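# Fit and lock the server's top cover

## Task

Close the server: fit its top cover and lock it, making sure no tool remains inside. Locking happens when the cover slides shut, either by pushing it firmly or while both release buttons are pressed down.

## Robot and tools

Robot: two seven-joint Kinova Gen3 arms, left_arm and right_arm, each ending in a two-finger parallel gripper with a 50 mm maximum opening. Bases in the scene frame: left_arm at (-0.003, +0.269, 0) m, right_arm at (+0.046, -0.383, 0) m, both almost unrotated. The scene frame has its origin at table-top height between the arms, +z up, +x out over the table, left_arm toward +y (arm names do not match image sides).

Frames: each arm reports its hand pose, velocities and targets in its own base frame. Table items use the scene frame. Motion offsets are expressed along the axes of that arm's current Hand target. The gripper's fingers point along its +z and close along its x. end_effector_position (m) is the midpoint between the pads; fingertips extend 17.5 mm past it. Reported poses may be off by a few centimetres, more at long reach.

The 18-number row (used by execute_actions and move): numbers 1-9 for left_arm are dx, dy, dz, rx, ry, rz, gripper position, force_limit, speed; numbers 10-18 repeat that for right_arm. All are in [-1, 1]. The six pose numbers are an offset, not a pose, measured from the Hand target at the start of the action or move; 1.0 equals 0.6 m or 180 degrees; rx, ry, rz form a single rotation vector. Sending 0 for all six asks nothing new of that arm. Gripper numbers are absolute commands every time: position +1 fully open, about -0.65 pads touching, -1 to grip (closes until blocked); force_limit -1/0/+1 gives about 20/102/185 N per pad; speed -1/0/+1 gives 20/85/150 mm/s. Both start at +1. To leave a gripper unchanged, resend its last three values (a 0 is a real command).

execute_actions(actions, cameras): actions is a list of actions; each action is up to 15 rows, one per 1/30 s step, and a short action repeats its final row up to 15. Every row in an action is offset from the action's starting Hand target, so repeating an offset in a new action moves further. An empty list returns state plus camera images. cameras: list of names, ["all"], or []; an unknown name invalidates the call.

move(target, speed, blend, blocking, cameras): straight-line path for each gripper toward target, which is one 18-number row or a list of up to 15 rows; every row is an offset from the same starting Hand targets, not chained. speed in m/s, 0.002 to 0.5 (default 0.25), one value or one per target. blend in m rounds corners in a list (default 0 stops at each). blocking=false returns after about 0.5 s while motion continues. The total is capped at 10 s. Paths do not avoid obstacles or the other arm. The result adds a move: line (done, off_target, moving, held, fault) and limits (paced = pose clipped, held = steps withheld). done means at rest within 3 mm and 2 degrees; neither done nor off_target tells you about contact.

wait(seconds 0 to 3600): lets time pass without new commands; a running move keeps going. stop: brakes a running move (fingers keep moving). zoom_image(camera, region [x0,y0,x1,y1] in pixels, at most 504 by 504): closer view of the newest image from cam_head_left, cam_head_right, cam_high, cam_low, cam_left_wrist or cam_right_wrist (all 672x504). clear_fault(arm): clears a reported torque fault on left_arm or right_arm. read_manual(section="licences"): licence texts only. finished_scene(scene): ends the current scene, given its number; irreversible, so call it only once the cover is locked and stays so without the robot.

Result lines: Hand target is the last commanded pose after clipping and is the base for the next offsets; the gripper often settles a little short, so send the missing distance. object_status: 0 moving, 1 stopped while opening, 2 stopped while closing (a grip), 3 reached position or pads met (usually nothing held). A successful grip reads 2. Opening in mm is about (250 - position_measured) x 0.202. Flange force is the outside force on the gripper along its own axes, including held weight, with some error; rows-only calls omit it. Joint torques are signed toward increasing joint position. Joint velocities may read within noise.

Control limits: orientation commands are clipped to within 32 degrees of the current orientation per step; large wrist turns can swing the elbow. A clearance check withholds commands that would bring the arms too close (fingers excepted). Arms are stiff: aiming even a few millimetres past a firm contact presses hard, and faster moves hit harder. To stop pushing, command back past the gripper.

Avoid: dropping or releasing parts while they move, slamming or hard hits on fixed or heavy objects, anything leaving the table, and any contact between the arms or gripping the other arm's fingers. A torque sensor overload or a joint drifting over 5 degrees stops that arm until clear_fault. Holding loads, stretching out or pushing into unreachable poses heats motors; MOTOR HOT appears at 60 °C and at 75 °C the arm sinks for 30 s or more. A loose object may occasionally get nudged by something else.

Each tool is called after "Call:" in YAML: its name, and indented under it one key for each argument.

## Session

Call:
execute_actions:
  actions: []

Scene clock: 0.00 s.
left_arm: end_effector_position=(+0.7369, +0.1584, +0.2310) position_measured=3 object_status=3 end_effector_quat_wxyz=(+0.011, +0.961, -0.237, +0.142) | right_arm: end_effector_position=(+0.0471, +0.4551, +0.3921) position_measured=3 object_status=3 end_effector_quat_wxyz=(-0.537, +0.344, +0.751, +0.171)
Joint positions: left_arm=[-0.407 1.075 0.58 0.365 -0.371 1.505 -0.682] | right_arm=[-0.75 0.267 -0.062 1.904 -1.232 1.373 2.019]
Joint velocities: within noise
Joint torques (N m): no reading
Flange force (N): no reading
Hand target: left_arm +0.7369, +0.1584, +0.2310; +0.011, +0.961, -0.237, +0.142 | right_arm +0.0471, +0.4551, +0.3921; -0.537, +0.344, +0.751, +0.171
Tool commands: left_gripper/position=+1.0 left_gripper/force_limit=+1.0 left_gripper/speed=+1.0 right_gripper/position=+1.0 right_gripper/force_limit=+1.0 right_gripper/speed=+1.0

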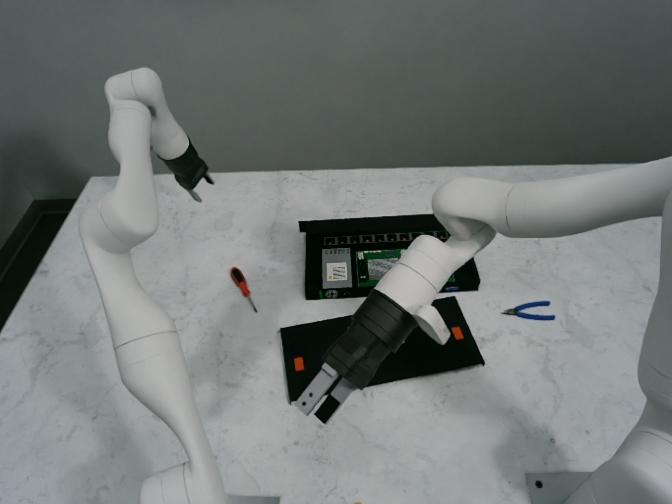

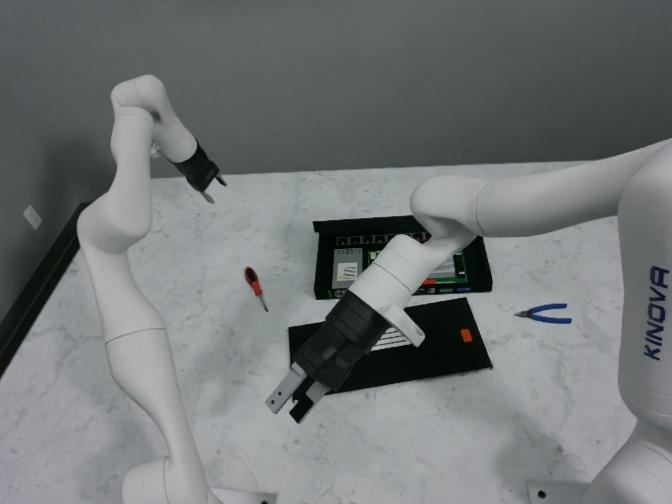

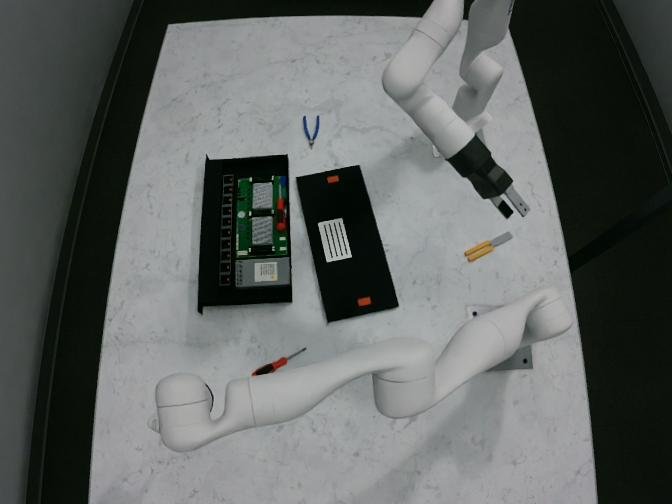

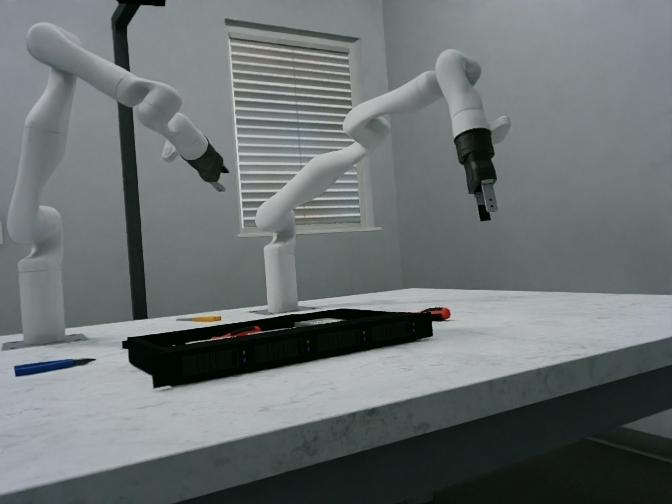

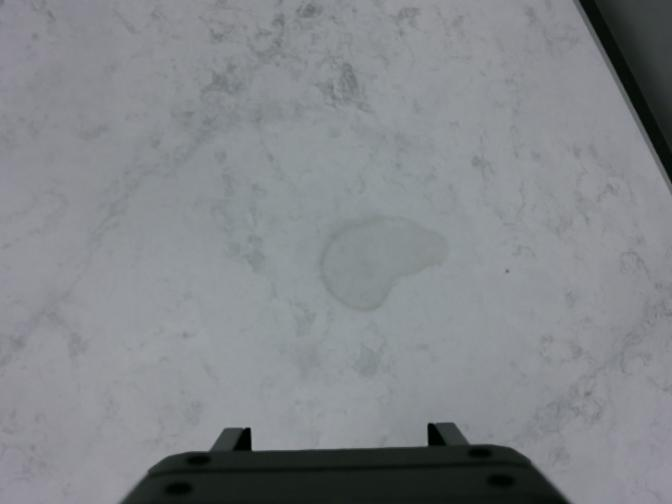

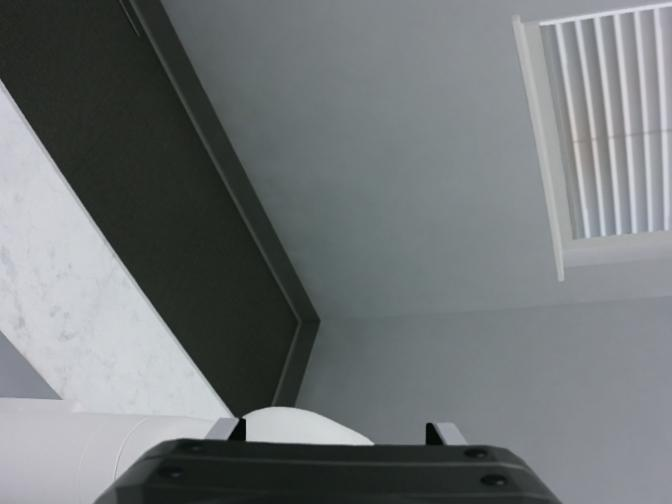

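Call:
zoom_image:
  camera: "cam_high"
  region: [190, 100, 410, 330]

Call:
zoom_image:
  camera: "cam_low"
  region: [100, 280, 470, 400]

Call:
zoom_image:
  camera: "cam_head_right"
  region: [270, 190, 510, 400]

Scaled by 2.191.

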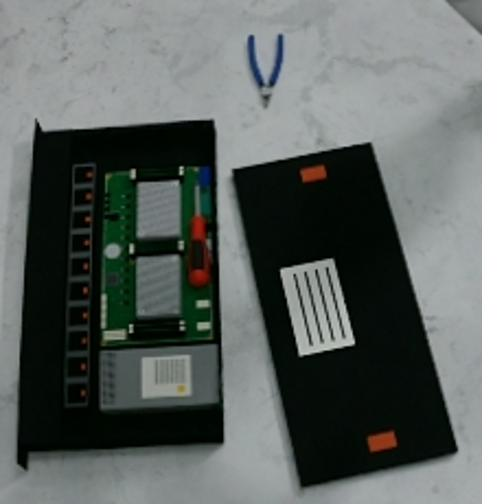

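Scaled by 1.362.

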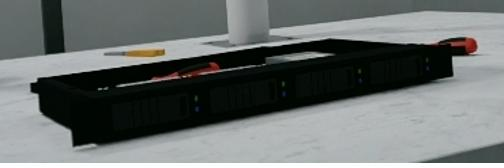

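Scaled by 2.100.

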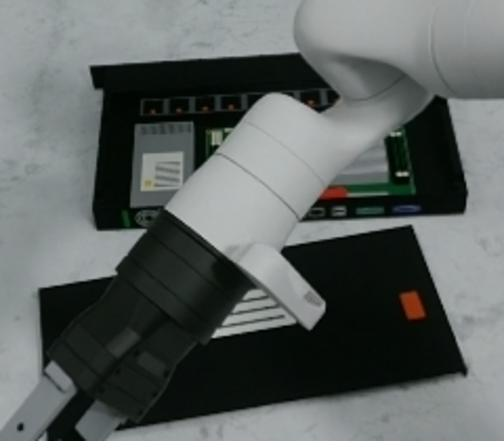

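Call:
move:
  target: [0,0,0,0,0,0,1,1,1,-0.433,0.367,-0.789,0.026,-0.324,-0.298,1,1,1]
  cameras: ["all"]

Scene clock: 70.27 s.
left_arm: end_effector_position=(+0.7369, +0.1584, +0.2310) position_measured=3 object_status=3 end_effector_quat_wxyz=(+0.011, +0.961, -0.237, +0.142) | right_arm: end_effector_position=(+0.5759, +0.2272, +0.2997) position_measured=3 object_status=3 end_effector_quat_wxyz=(+0.000, +0.001, +0.985, +0.173)
Joint positions: left_arm=[-0.407 1.075 0.58 0.365 -0.371 1.505 -0.682] | right_arm=[-0.304 0.708 0.165 0.854 -0.45 1.525 2.965]
Joint torques (N m): left_arm=[-0.46 -28.27 3.65 -7.96 0.51 -0.8 -0.29] | right_arm=[-1.19 -23.08 -0.81 -11.05 -0.97 -0.38 -0.1]
Flange force (N): left_arm=no reading | right_arm=[7.2 -4.8 2.2]
Hand target: left_arm +0.7369, +0.1584, +0.2310; +0.011, +0.961, -0.237, +0.142 | right_arm +0.5759, +0.2272, +0.2997; +0.000, +0.001, +0.985, +0.173
Off the commanded pose: left_arm 0.000 m, 0 deg | right_arm 0.000 m, 0 deg.
move: done

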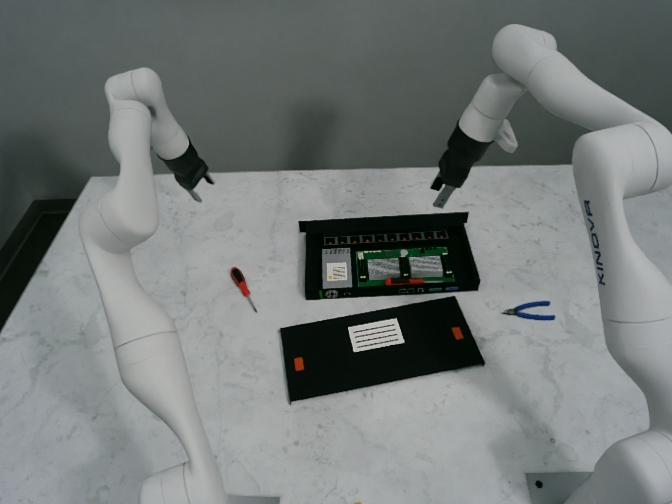

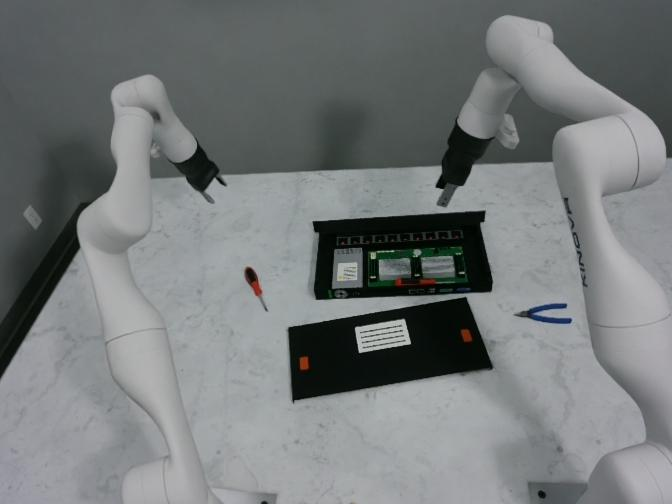

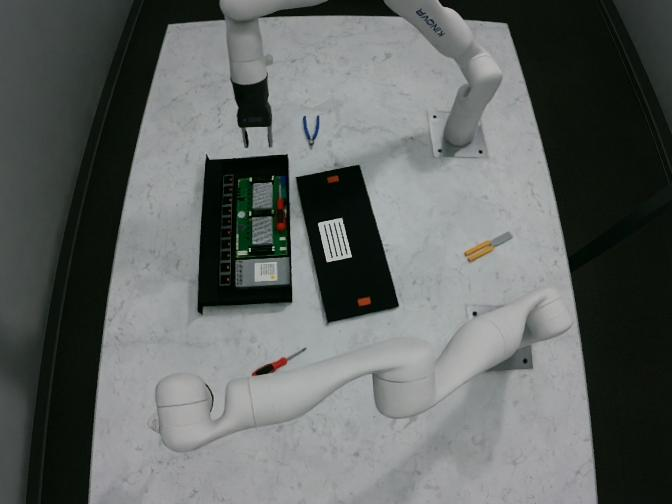

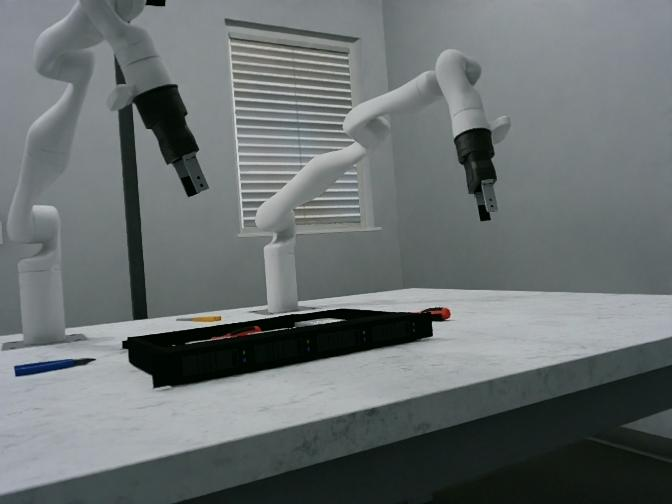

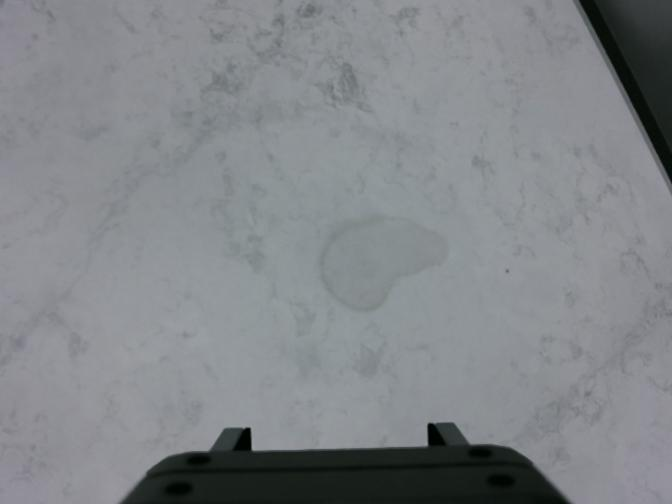

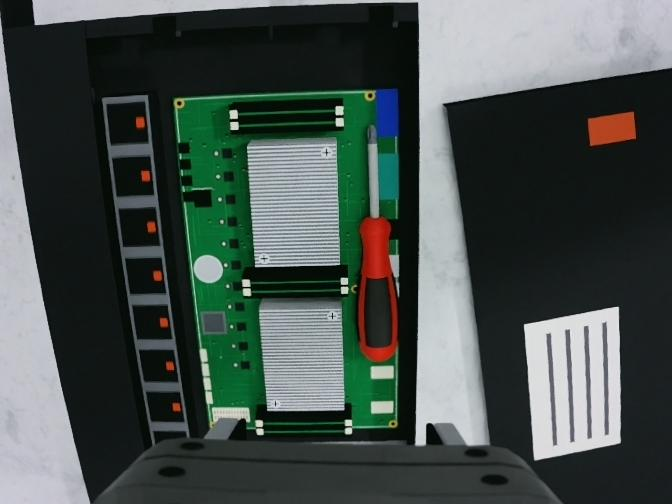

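Call:
move:
  target: [0,0,0,0,0,0,1,1,1,0.0417,-0.1182,0.3327,0,0,0,0.175,1,1]
  cameras: ["cam_right_wrist"]

Scene clock: 111.20 s.
left_arm: end_effector_position=(+0.7369, +0.1584, +0.2310) position_measured=3 object_status=3 end_effector_quat_wxyz=(+0.011, +0.961, -0.237, +0.142) | right_arm: end_effector_position=(+0.5507, +0.2287, +0.0879) position_measured=126 object_status=3 end_effector_quat_wxyz=(+0.000, +0.001, +0.985, +0.173)
Joint positions: left_arm=[-0.407 1.075 0.58 0.365 -0.371 1.505 -0.682] | right_arm=[-0.308 0.807 0.105 1.37 -0.517 0.949 3.203]
Joint torques (N m): left_arm=[-0.42 -28.37 3.69 -7.93 0.49 -0.82 -0.26] | right_arm=[-1.09 -22.79 -1.07 -9.37 -0.68 -0.1 -0.18]
Flange force (N): left_arm=no reading | right_arm=[5.0 -3.2 -1.0]
Hand target: left_arm +0.7369, +0.1584, +0.2310; +0.011, +0.961, -0.237, +0.142 | right_arm +0.5507, +0.2287, +0.0879; +0.000, +0.001, +0.985, +0.173
Off the commanded pose: left_arm 0.000 m, 0 deg | right_arm 0.000 m, 0 deg.
move: done

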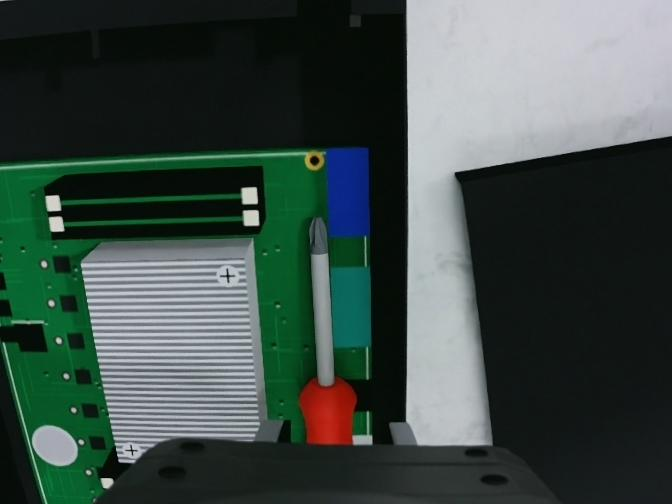

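Call:
move:
  target: [0,0,0,0,0,0,1,1,1,-0.0058,-0.035,0.055,0,0,0,-0.25,-1,-0.5]
  cameras: ["cam_right_wrist","cam_head_left","cam_low"]

Call:
zoom_image:
  camera: "cam_head_left"
  region: [340, 200, 500, 320]

Call:
zoom_image:
  camera: "cam_low"
  region: [110, 230, 450, 400]

Scene clock: 184.30 s.
left_arm: end_effector_position=(+0.7369, +0.1584, +0.2310) position_measured=3 object_status=3 end_effector_quat_wxyz=(+0.011, +0.961, -0.237, +0.142) | right_arm: end_effector_position=(+0.5542, +0.2202, +0.0498) position_measured=189 object_status=3 end_effector_quat_wxyz=(+0.000, +0.001, +0.985, +0.173)
Joint positions: left_arm=[-0.407 1.075 0.58 0.365 -0.371 1.505 -0.682] | right_arm=[-0.283 0.865 0.087 1.39 -0.537 0.881 3.256]
Joint torques (N m): left_arm=[-0.35 -28.29 3.74 -7.92 0.49 -0.84 -0.27] | right_arm=[-0.99 -23.12 -0.97 -8.97 -0.66 0.1 -0.13]
Flange force (N): left_arm=no reading | right_arm=[5.7 -2.8 -1.1]
Hand target: left_arm +0.7369, +0.1584, +0.2310; +0.011, +0.961, -0.237, +0.142 | right_arm +0.5542, +0.2202, +0.0497; +0.000, +0.001, +0.985, +0.173
Off the commanded pose: left_arm 0.000 m, 0 deg | right_arm 0.000 m, 0 deg.
move: done
Images, in order (width x height): cam_head_left 672x504, cam_low 672x504, cam_right_wrist 672x504.

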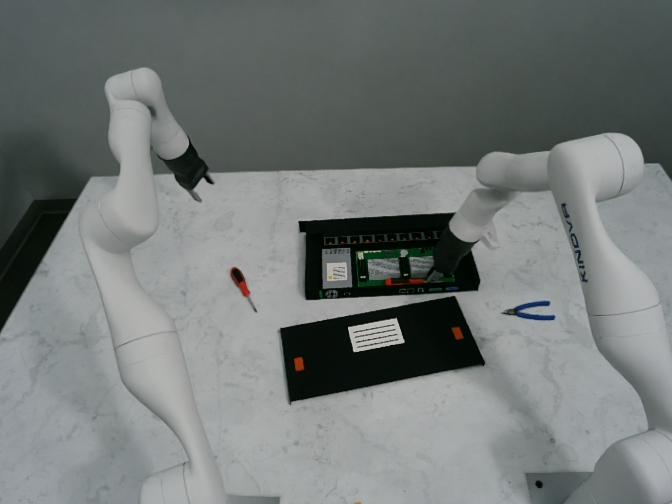

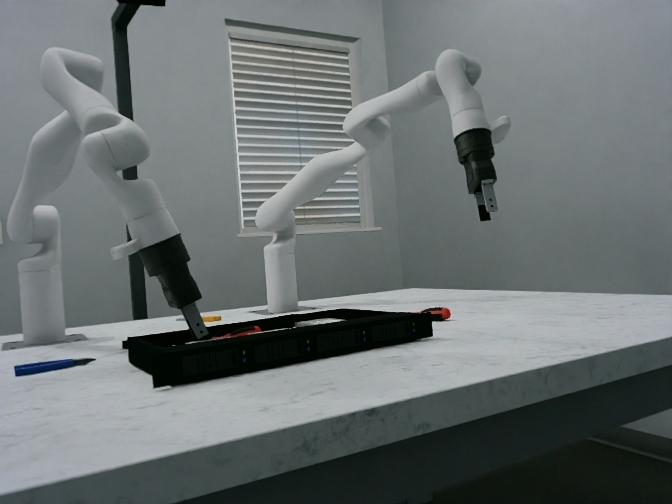

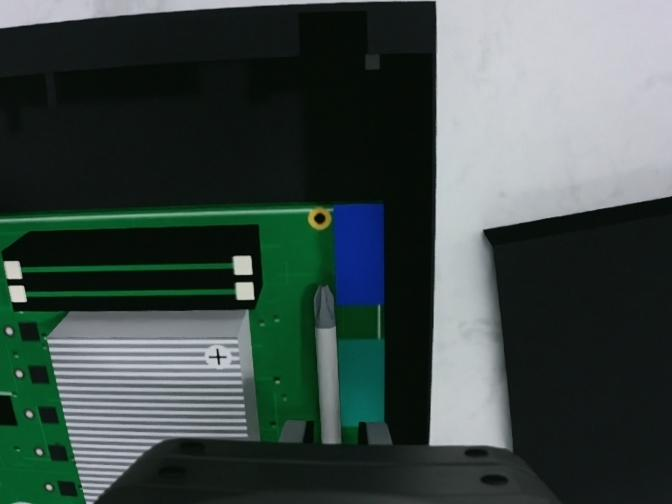

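Scaled by 3.150.

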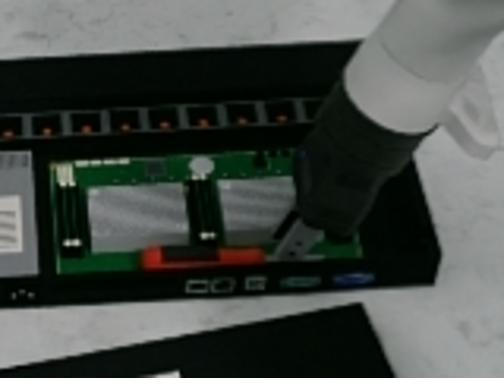

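Scaled by 1.482.

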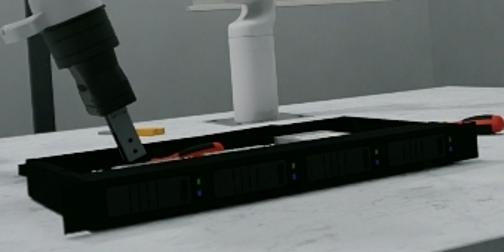

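Call:
move:
  target: [0,0,0,0,0,0,1,1,1,-0.001,0,0.025,0,0,0,-0.25,-1,-0.5]
  speed: 0.06
  cameras: ["cam_right_wrist"]

Scene clock: 199.47 s.
left_arm: end_effector_position=(+0.7369, +0.1584, +0.2310) position_measured=3 object_status=3 end_effector_quat_wxyz=(+0.011, +0.961, -0.237, +0.142) | right_arm: end_effector_position=(+0.5547, +0.2253, +0.0356) position_measured=189 object_status=3 end_effector_quat_wxyz=(+0.000, +0.001, +0.985, +0.173)
Joint positions: left_arm=[-0.407 1.075 0.58 0.365 -0.371 1.505 -0.682] | right_arm=[-0.288 0.889 0.081 1.391 -0.544 0.854 3.261]
Joint torques (N m): left_arm=[-0.39 -28.35 3.74 -8 0.51 -0.8 -0.26] | right_arm=[-1.05 -23.49 -1.14 -8.78 -0.65 0.07 -0.12]
Flange force (N): left_arm=no reading | right_arm=[4.9 -2.8 -1.1]
Hand target: left_arm +0.7369, +0.1584, +0.2310; +0.011, +0.961, -0.237, +0.142 | right_arm +0.5548, +0.2253, +0.0356; +0.000, +0.001, +0.985, +0.173
Off the commanded pose: left_arm 0.000 m, 0 deg | right_arm 0.000 m, 0 deg.
move: done

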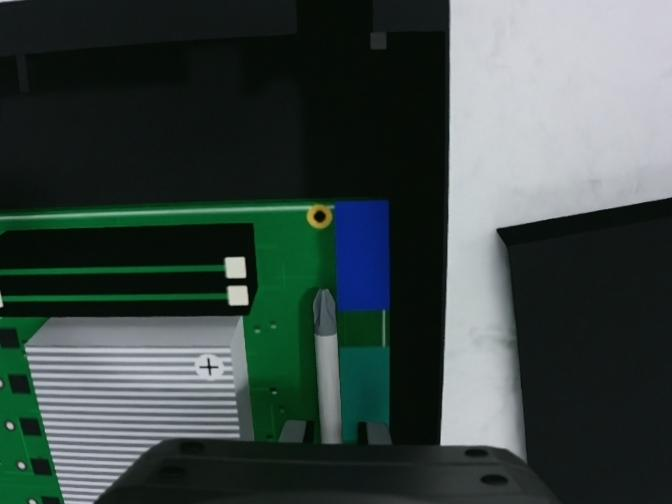

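Call:
move:
  target:
    - [0,0,0,0,0,0,1,1,1,0,-0.003,0.012,0,0,0,-0.25,-0.7,-0.5]
    - [0,0,0,0,0,0,1,1,1,0,-0.003,0.012,0,0,0,-1,-0.7,-0.9]
  speed: 0.04
  cameras: ["cam_right_wrist"]

Scene clock: 207.10 s.
left_arm: end_effector_position=(+0.7369, +0.1584, +0.2310) position_measured=3 object_status=3 end_effector_quat_wxyz=(+0.011, +0.961, -0.237, +0.142) | right_arm: end_effector_position=(+0.5548, +0.2261, +0.0282) position_measured=225 object_status=2 end_effector_quat_wxyz=(+0.000, +0.001, +0.985, +0.173)
Joint positions: left_arm=[-0.407 1.075 0.58 0.365 -0.371 1.505 -0.682] | right_arm=[-0.287 0.901 0.077 1.393 -0.547 0.84 3.267]
Joint torques (N m): left_arm=[-0.48 -28.24 3.72 -7.92 0.49 -0.87 -0.27] | right_arm=[-0.42 -17.21 0.21 -7.51 0.2 -1.47 -0.04]
Flange force (N): left_arm=no reading | right_arm=[8.8 1.1 -13.1]
Hand target: left_arm +0.7369, +0.1584, +0.2310; +0.011, +0.961, -0.237, +0.142 | right_arm +0.5548, +0.2261, +0.0282; +0.000, +0.001, +0.985, +0.173
Off the commanded pose: left_arm 0.000 m, 0 deg | right_arm 0.000 m, 0 deg.
move: done

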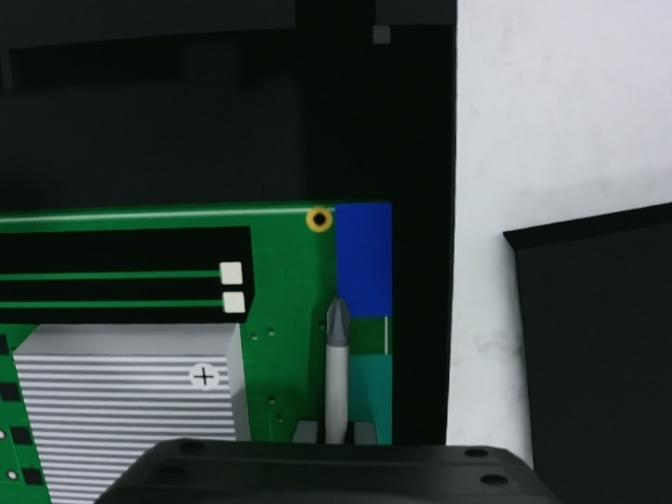

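Call:
move:
  target:
    - [0,0,0,0,0,0,1,1,1,0,0.0743,-0.2037,0,0,0,-1,-0.7,-0.9]
    - [0,0,0,0,0,0,1,1,1,-0.1667,-0.463,-0.3985,0,0,0,-1,-0.7,-0.9]
    - [0,0,0,0,0,0,1,1,1,-0.1667,-0.5202,-0.242,0,0,0,-1,-0.7,-0.9]
  speed: [0.08,0.2,0.15]
  blend: 0.02
  cameras: ["cam_right_wrist","cam_low","cam_high"]

Scene clock: 237.43 s.
left_arm: end_effector_position=(+0.7369, +0.1584, +0.2310) position_measured=3 object_status=3 end_effector_quat_wxyz=(+0.011, +0.961, -0.237, +0.142) | right_arm: end_effector_position=(+0.6544, -0.1170, +0.0581) position_measured=225 object_status=2 end_effector_quat_wxyz=(+0.000, +0.001, +0.985, +0.173)
Joint positions: left_arm=[-0.407 1.075 0.58 0.365 -0.371 1.505 -0.682] | right_arm=[0.259 1.181 0.16 0.646 -0.48 1.455 3.558]
Joint torques (N m): left_arm=[-0.44 -28.31 3.66 -7.84 0.48 -0.84 -0.29] | right_arm=[-1.13 -28.42 -0.94 -10.31 -0.9 0.27 -0.12]
Flange force (N): left_arm=no reading | right_arm=[10.9 1.3 1.9]
Hand target: left_arm +0.7369, +0.1584, +0.2310; +0.011, +0.961, -0.237, +0.142 | right_arm +0.6544, -0.1169, +0.0581; +0.000, +0.001, +0.985, +0.173
Off the commanded pose: left_arm 0.000 m, 0 deg | right_arm 0.000 m, 0 deg.
move: done
Images, in order (width x height): cam_high 672x504, cam_low 672x504, cam_right_wrist 672x504.

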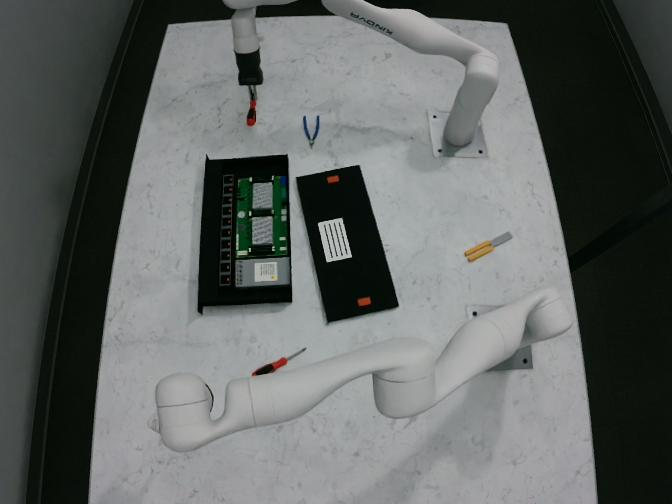

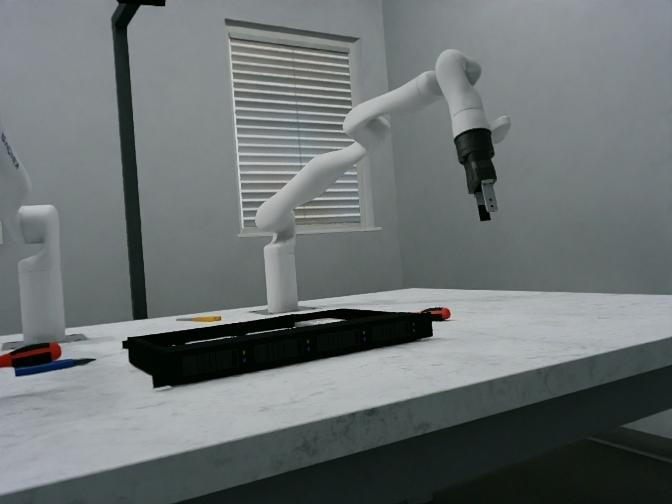

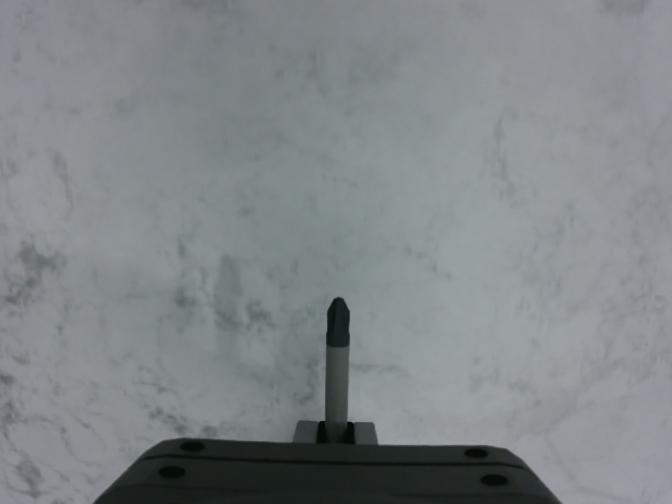

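Call:
move:
  target:
    - [0,0,0,0,0,0,1,1,1,0,-0.0203,0.0556,0,0,0,-1,-0.7,-0.9]
    - [0,0,0,0,0,0,1,1,1,0,-0.0203,0.0556,0,0,0,0,-0.7,-1]
  speed: 0.05
  cameras: ["cam_right_wrist"]

Scene clock: 248.57 s.
left_arm: end_effector_position=(+0.7369, +0.1584, +0.2310) position_measured=3 object_status=3 end_effector_quat_wxyz=(+0.011, +0.961, -0.237, +0.142) | right_arm: end_effector_position=(+0.6543, -0.1170, +0.0226) position_measured=152 object_status=0 end_effector_quat_wxyz=(+0.000, +0.001, +0.985, +0.173)
Joint positions: left_arm=[-0.407 1.075 0.58 0.365 -0.371 1.505 -0.682] | right_arm=[0.259 1.219 0.155 0.675 -0.484 1.392 3.582]
Joint torques (N m): left_arm=[-0.42 -28.3 3.73 -7.84 0.43 -0.87 -0.29] | right_arm=[-1.09 -28.03 -0.84 -9.93 -0.83 0.3 -0.08]
Flange force (N): left_arm=no reading | right_arm=[10.5 1.7 0.6]
Hand target: left_arm +0.7369, +0.1584, +0.2310; +0.011, +0.961, -0.237, +0.142 | right_arm +0.6543, -0.1170, +0.0226; +0.000, +0.001, +0.985, +0.173
Off the commanded pose: left_arm 0.000 m, 0 deg | right_arm 0.000 m, 0 deg.
move: done

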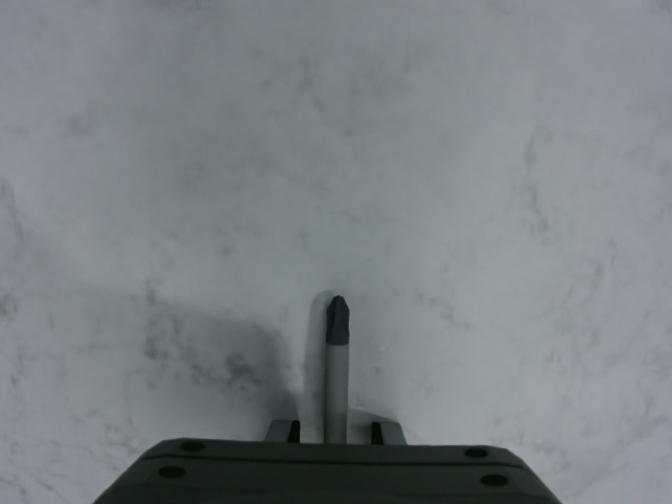

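Call:
move:
  target: [0,0,0,0,0,0,1,1,1,0.24,0.57,-0.33,0,0,0,0,1,1]
  speed: 0.3
  cameras: ["cam_right_wrist","cam_head_left","cam_head_right","cam_high"]

Call:
zoom_image:
  camera: "cam_head_left"
  region: [270, 280, 400, 410]

Call:
zoom_image:
  camera: "cam_head_right"
  region: [380, 270, 510, 400]

Call:
zoom_image:
  camera: "cam_right_wrist"
  region: [252, 0, 672, 420]

Call:
zoom_image:
  camera: "cam_head_right"
  region: [300, 190, 510, 310]

Scene clock: 270.73 s.
left_arm: end_effector_position=(+0.7369, +0.1584, +0.2310) position_measured=3 object_status=3 end_effector_quat_wxyz=(+0.011, +0.961, -0.237, +0.142) | right_arm: end_effector_position=(+0.5109, +0.1370, +0.3255) position_measured=152 object_status=3 end_effector_quat_wxyz=(+0.000, +0.001, +0.985, +0.173)
Joint positions: left_arm=[-0.407 1.075 0.58 0.365 -0.371 1.505 -0.682] | right_arm=[-0.175 0.49 0.142 1.15 -0.416 1.495 3.12]
Joint torques (N m): left_arm=[-0.49 -28.3 3.7 -7.81 0.42 -0.86 -0.26] | right_arm=[-1.04 -18.96 -0.87 -11.01 -0.9 -0.24 -0.13]
Flange force (N): left_arm=no reading | right_arm=[6.4 -3.9 2.3]
Hand target: left_arm +0.7369, +0.1584, +0.2310; +0.011, +0.961, -0.237, +0.142 | right_arm +0.5109, +0.1370, +0.3255; +0.000, +0.001, +0.985, +0.173
Off the commanded pose: left_arm 0.000 m, 0 deg | right_arm 0.000 m, 0 deg.
move: done
Images, in order (width x height): cam_head_left 672x504, cam_head_right 672x504, cam_high 672x504, cam_right_wrist 672x504.

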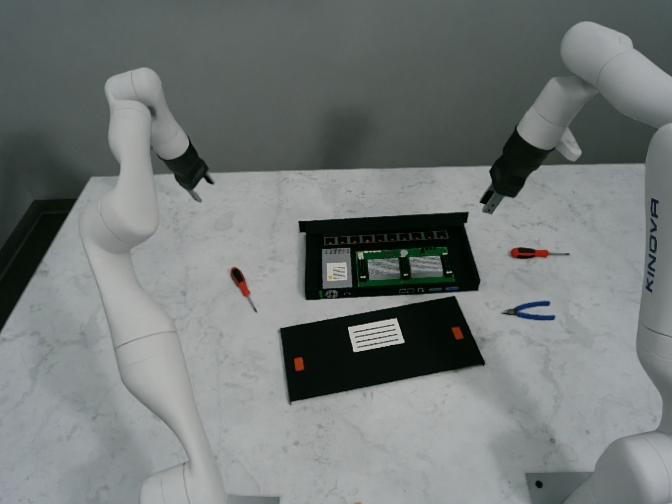

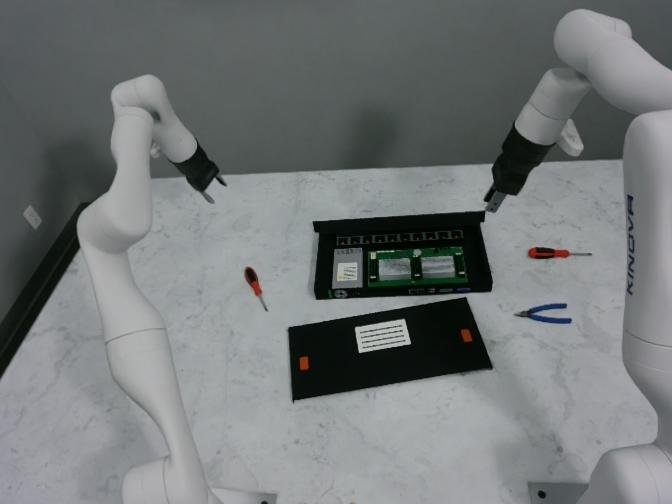

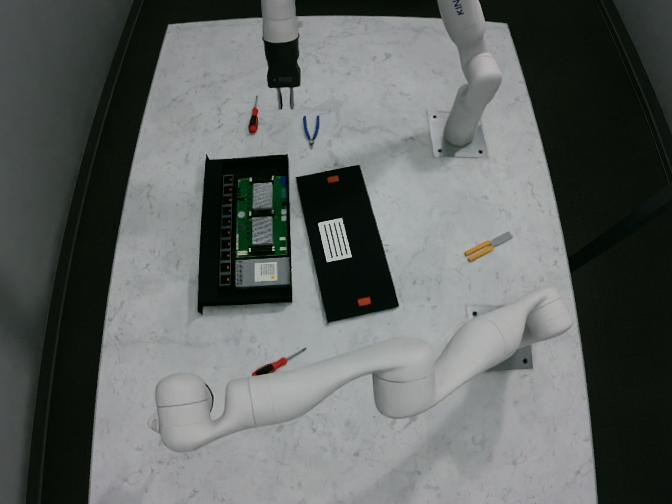

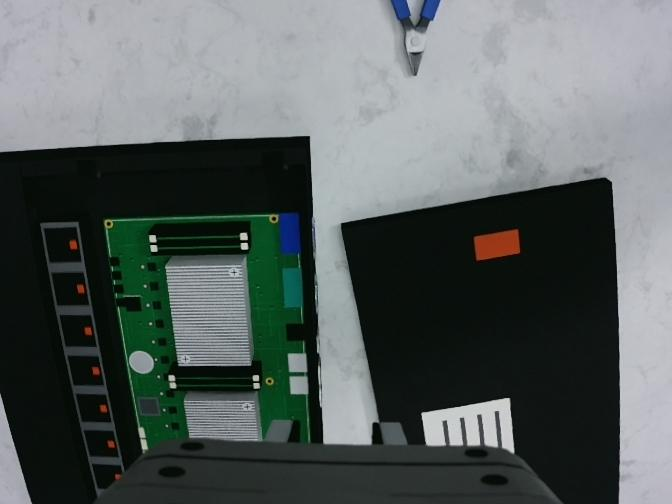

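Scaled by 3.877.

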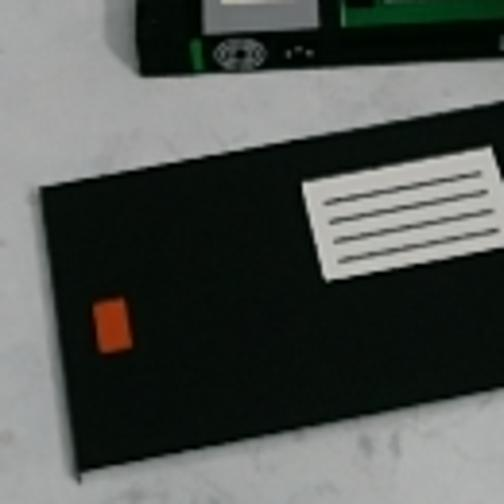

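Scaled by 3.877.

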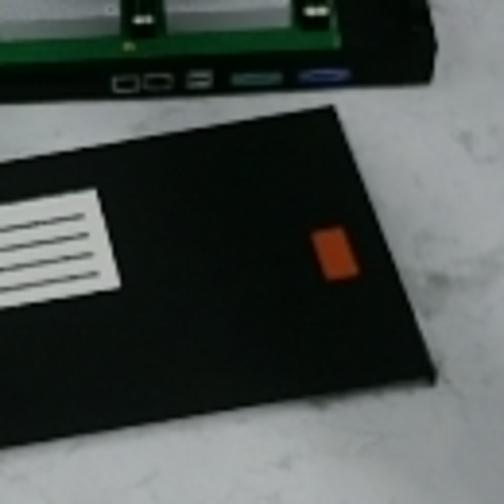

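Scaled by 1.200.

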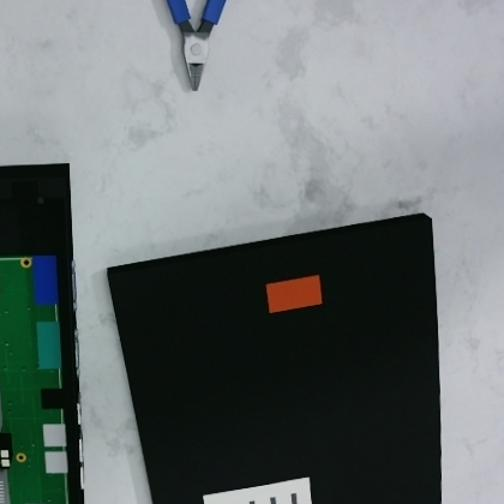

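Scaled by 2.400.

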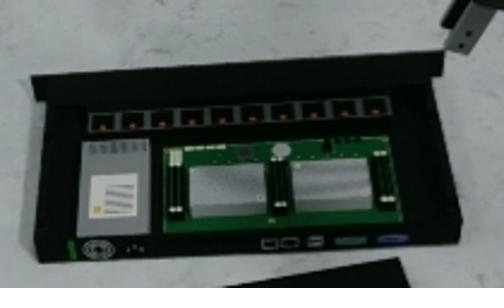

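Call:
move:
  target: [0,0,0,0,0,0,1,1,1,0.197,-0.077,0.395,-0.194,0,0,0,1,1]
  cameras: ["cam_right_wrist"]

Call:
zoom_image:
  camera: "cam_right_wrist"
  region: [100, 100, 572, 430]

Scene clock: 307.10 s.
left_arm: end_effector_position=(+0.7369, +0.1584, +0.2310) position_measured=3 object_status=3 end_effector_quat_wxyz=(+0.011, +0.961, -0.237, +0.142) | right_arm: end_effector_position=(+0.3926, +0.1747, +0.0871) position_measured=152 object_status=3 end_effector_quat_wxyz=(+0.000, +0.001, +0.888, +0.461)
Joint positions: left_arm=[-0.407 1.075 0.58 0.365 -0.371 1.505 -0.682] | right_arm=[0.273 0.81 -0.134 2.008 -1.134 0.966 4.294]
Joint torques (N m): left_arm=[-0.5 -28.27 3.75 -7.84 0.51 -0.87 -0.32] | right_arm=[-1.04 -16.84 -3.57 -3.89 -0.78 2.5 -0.23]
Flange force (N): left_arm=no reading | right_arm=[5.8 -0.1 -1.9]
Hand target: left_arm +0.7369, +0.1584, +0.2310; +0.011, +0.961, -0.237, +0.142 | right_arm +0.3926, +0.1747, +0.0871; +0.000, +0.001, +0.888, +0.461
Off the commanded pose: left_arm 0.000 m, 0 deg | right_arm 0.000 m, 0 deg.
move: done

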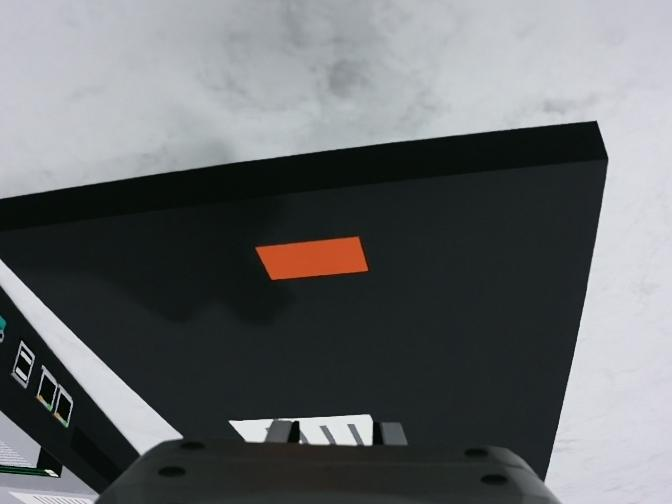

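Scaled by 1.068.

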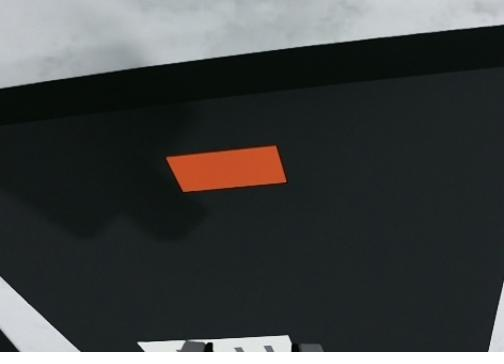

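Call:
move:
  target: [-0.401,0.5763,0.014,0.0161,-0.0913,-0.2141,-0.3,1,1,-0.0332,0.039,-0.098,0.304,0.0258,-0.0496,1,1,1]
  cameras: ["cam_left_wrist","cam_right_wrist","cam_high"]

Scene clock: 384.70 s.
left_arm: end_effector_position=(+0.3765, -0.0400, +0.1398) position_measured=198 object_status=3 end_effector_quat_wxyz=(+0.000, +0.995, +0.096, +0.000) | right_arm: end_effector_position=(+0.4125, +0.1400, +0.1400) position_measured=3 object_status=3 end_effector_quat_wxyz=(+0.000, -0.084, +0.996, +0.000)
Joint positions: left_arm=[-0.315 0.377 0.47 1.965 -0.225 0.85 0.469] | right_arm=[-0.625 0.475 0.344 1.777 -0.196 0.923 3.113]
Joint torques (N m): left_arm=[-0.15 -13.2 2.83 -5.84 -0.02 0.11 -0.28] | right_arm=[-1.09 -15.62 0.52 -8.82 0.31 -0.18 -0.16]
Flange force (N): left_arm=[3.3 1.9 -0.2] | right_arm=[4.5 -3.7 0.6]
Hand target: left_arm +0.3765, -0.0400, +0.1398; +0.000, +0.995, +0.096, +0.000 | right_arm +0.4125, +0.1400, +0.1400; +0.000, -0.084, +0.996, +0.000
Off the commanded pose: left_arm 0.000 m, 0 deg | right_arm 0.000 m, 0 deg.
move: done
Images, in order (width x height): cam_high 672x504, cam_left_wrist 672x504, cam_right_wrist 672x504.

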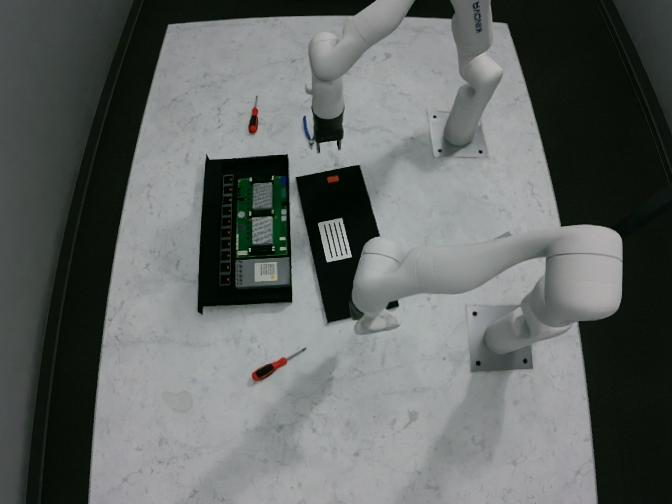

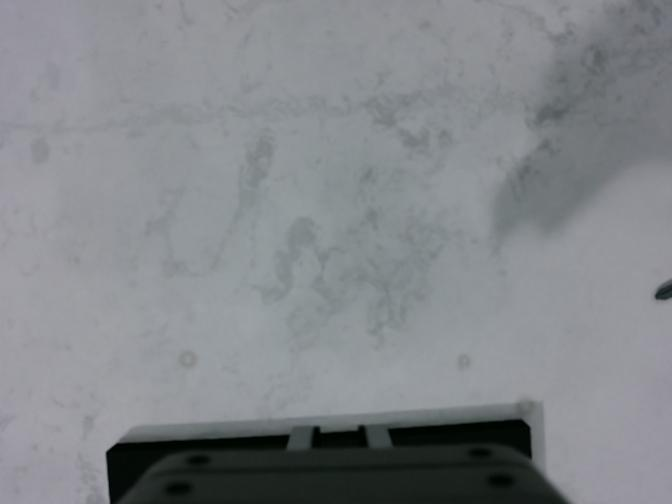

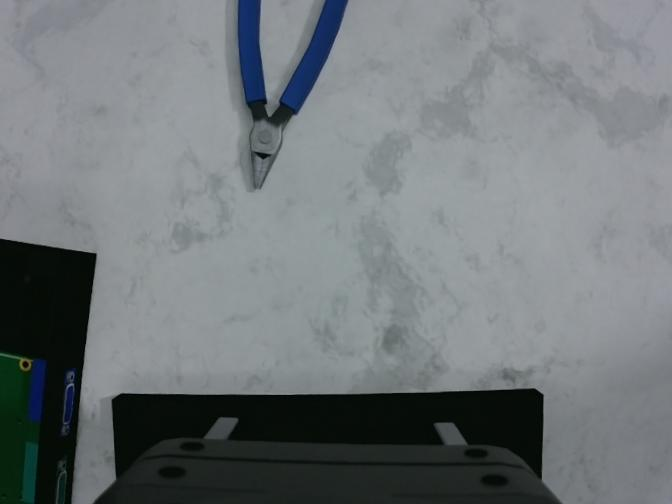

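Call:
move:
  target: [-0.0133,0,0.197,0,0,-0.0139,1,1,1,-0.0075,-0.035,0.1975,0,0,-0.0139,1,1,1]
  speed: 0.15
  cameras: ["cam_left_wrist","cam_right_wrist","cam_head_left","cam_head_right"]

Call:
zoom_image:
  camera: "cam_head_right"
  region: [260, 260, 530, 430]

Scene clock: 420.73 s.
left_arm: end_effector_position=(+0.3687, -0.0414, +0.0217) position_measured=3 object_status=3 end_effector_quat_wxyz=(+0.000, +0.993, +0.118, +0.000) | right_arm: end_effector_position=(+0.4203, +0.1201, +0.0215) position_measured=3 object_status=3 end_effector_quat_wxyz=(+0.000, -0.106, +0.994, +0.000)
Joint positions: left_arm=[-0.181 0.61 0.314 2.111 -0.398 0.476 0.673] | right_arm=[-0.507 0.688 0.253 1.887 -0.286 0.602 3.282]
Joint torques (N m): left_arm=[-0.52 -15.15 2.76 -3.17 0.09 0.02 -0.34] | right_arm=[-1.03 -17.71 0.52 -6.53 0.22 -0.17 -0.1]
Flange force (N): left_arm=[0.8 3.0 2.5] | right_arm=[4.2 -2.6 -0.7]
Hand target: left_arm +0.3687, -0.0414, +0.0216; +0.000, +0.993, +0.118, +0.000 | right_arm +0.4203, +0.1201, +0.0215; +0.000, -0.106, +0.994, +0.000
Off the commanded pose: left_arm 0.000 m, 0 deg | right_arm 0.000 m, 0 deg.
move: done
Images, in order (width x height): cam_head_left 672x504, cam_head_right 672x504, cam_left_wrist 672x504, cam_right_wrist 672x504.

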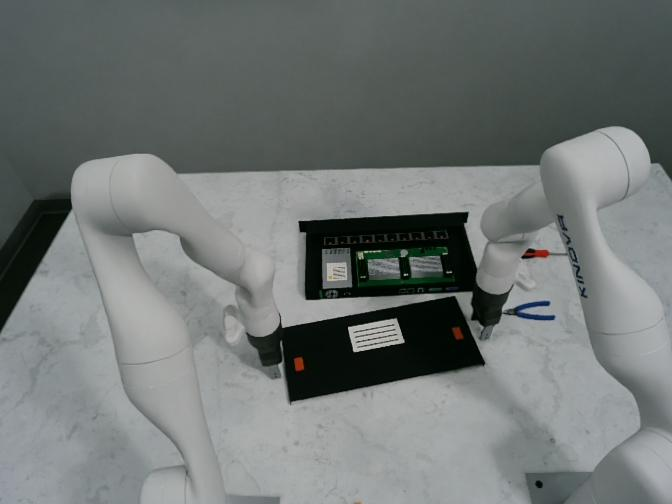

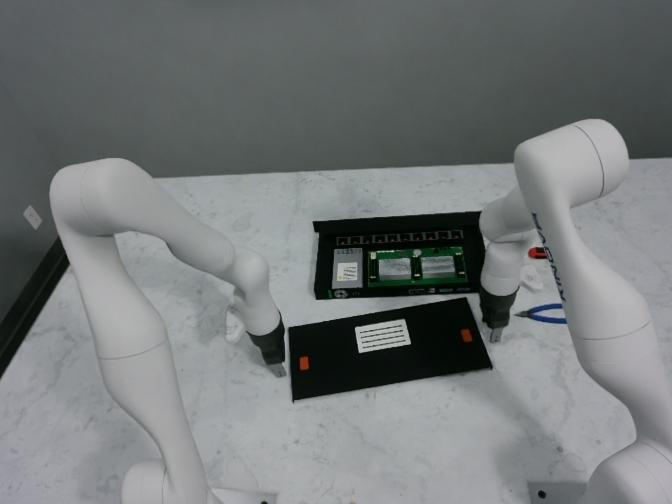

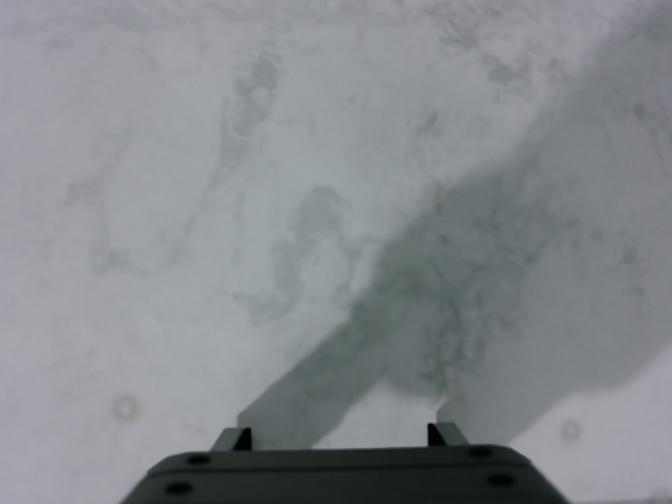

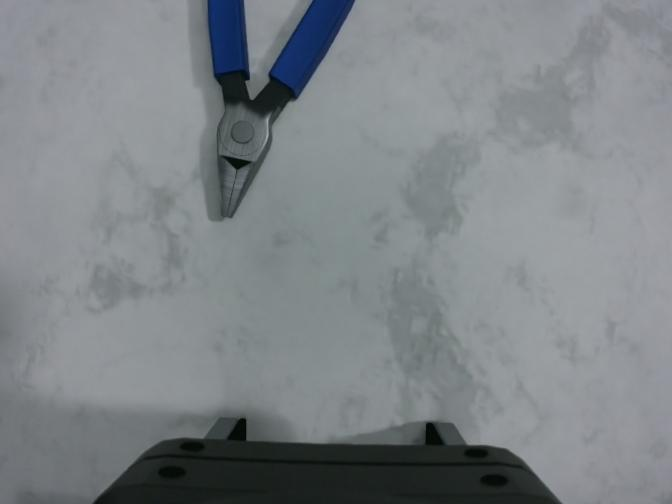

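Scaled by 1.867.

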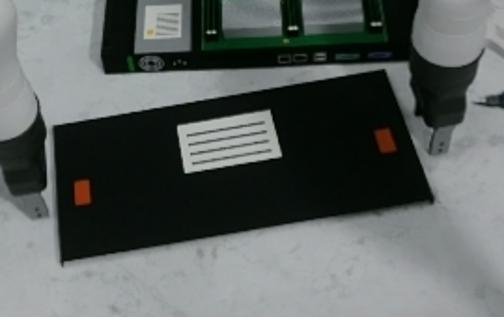

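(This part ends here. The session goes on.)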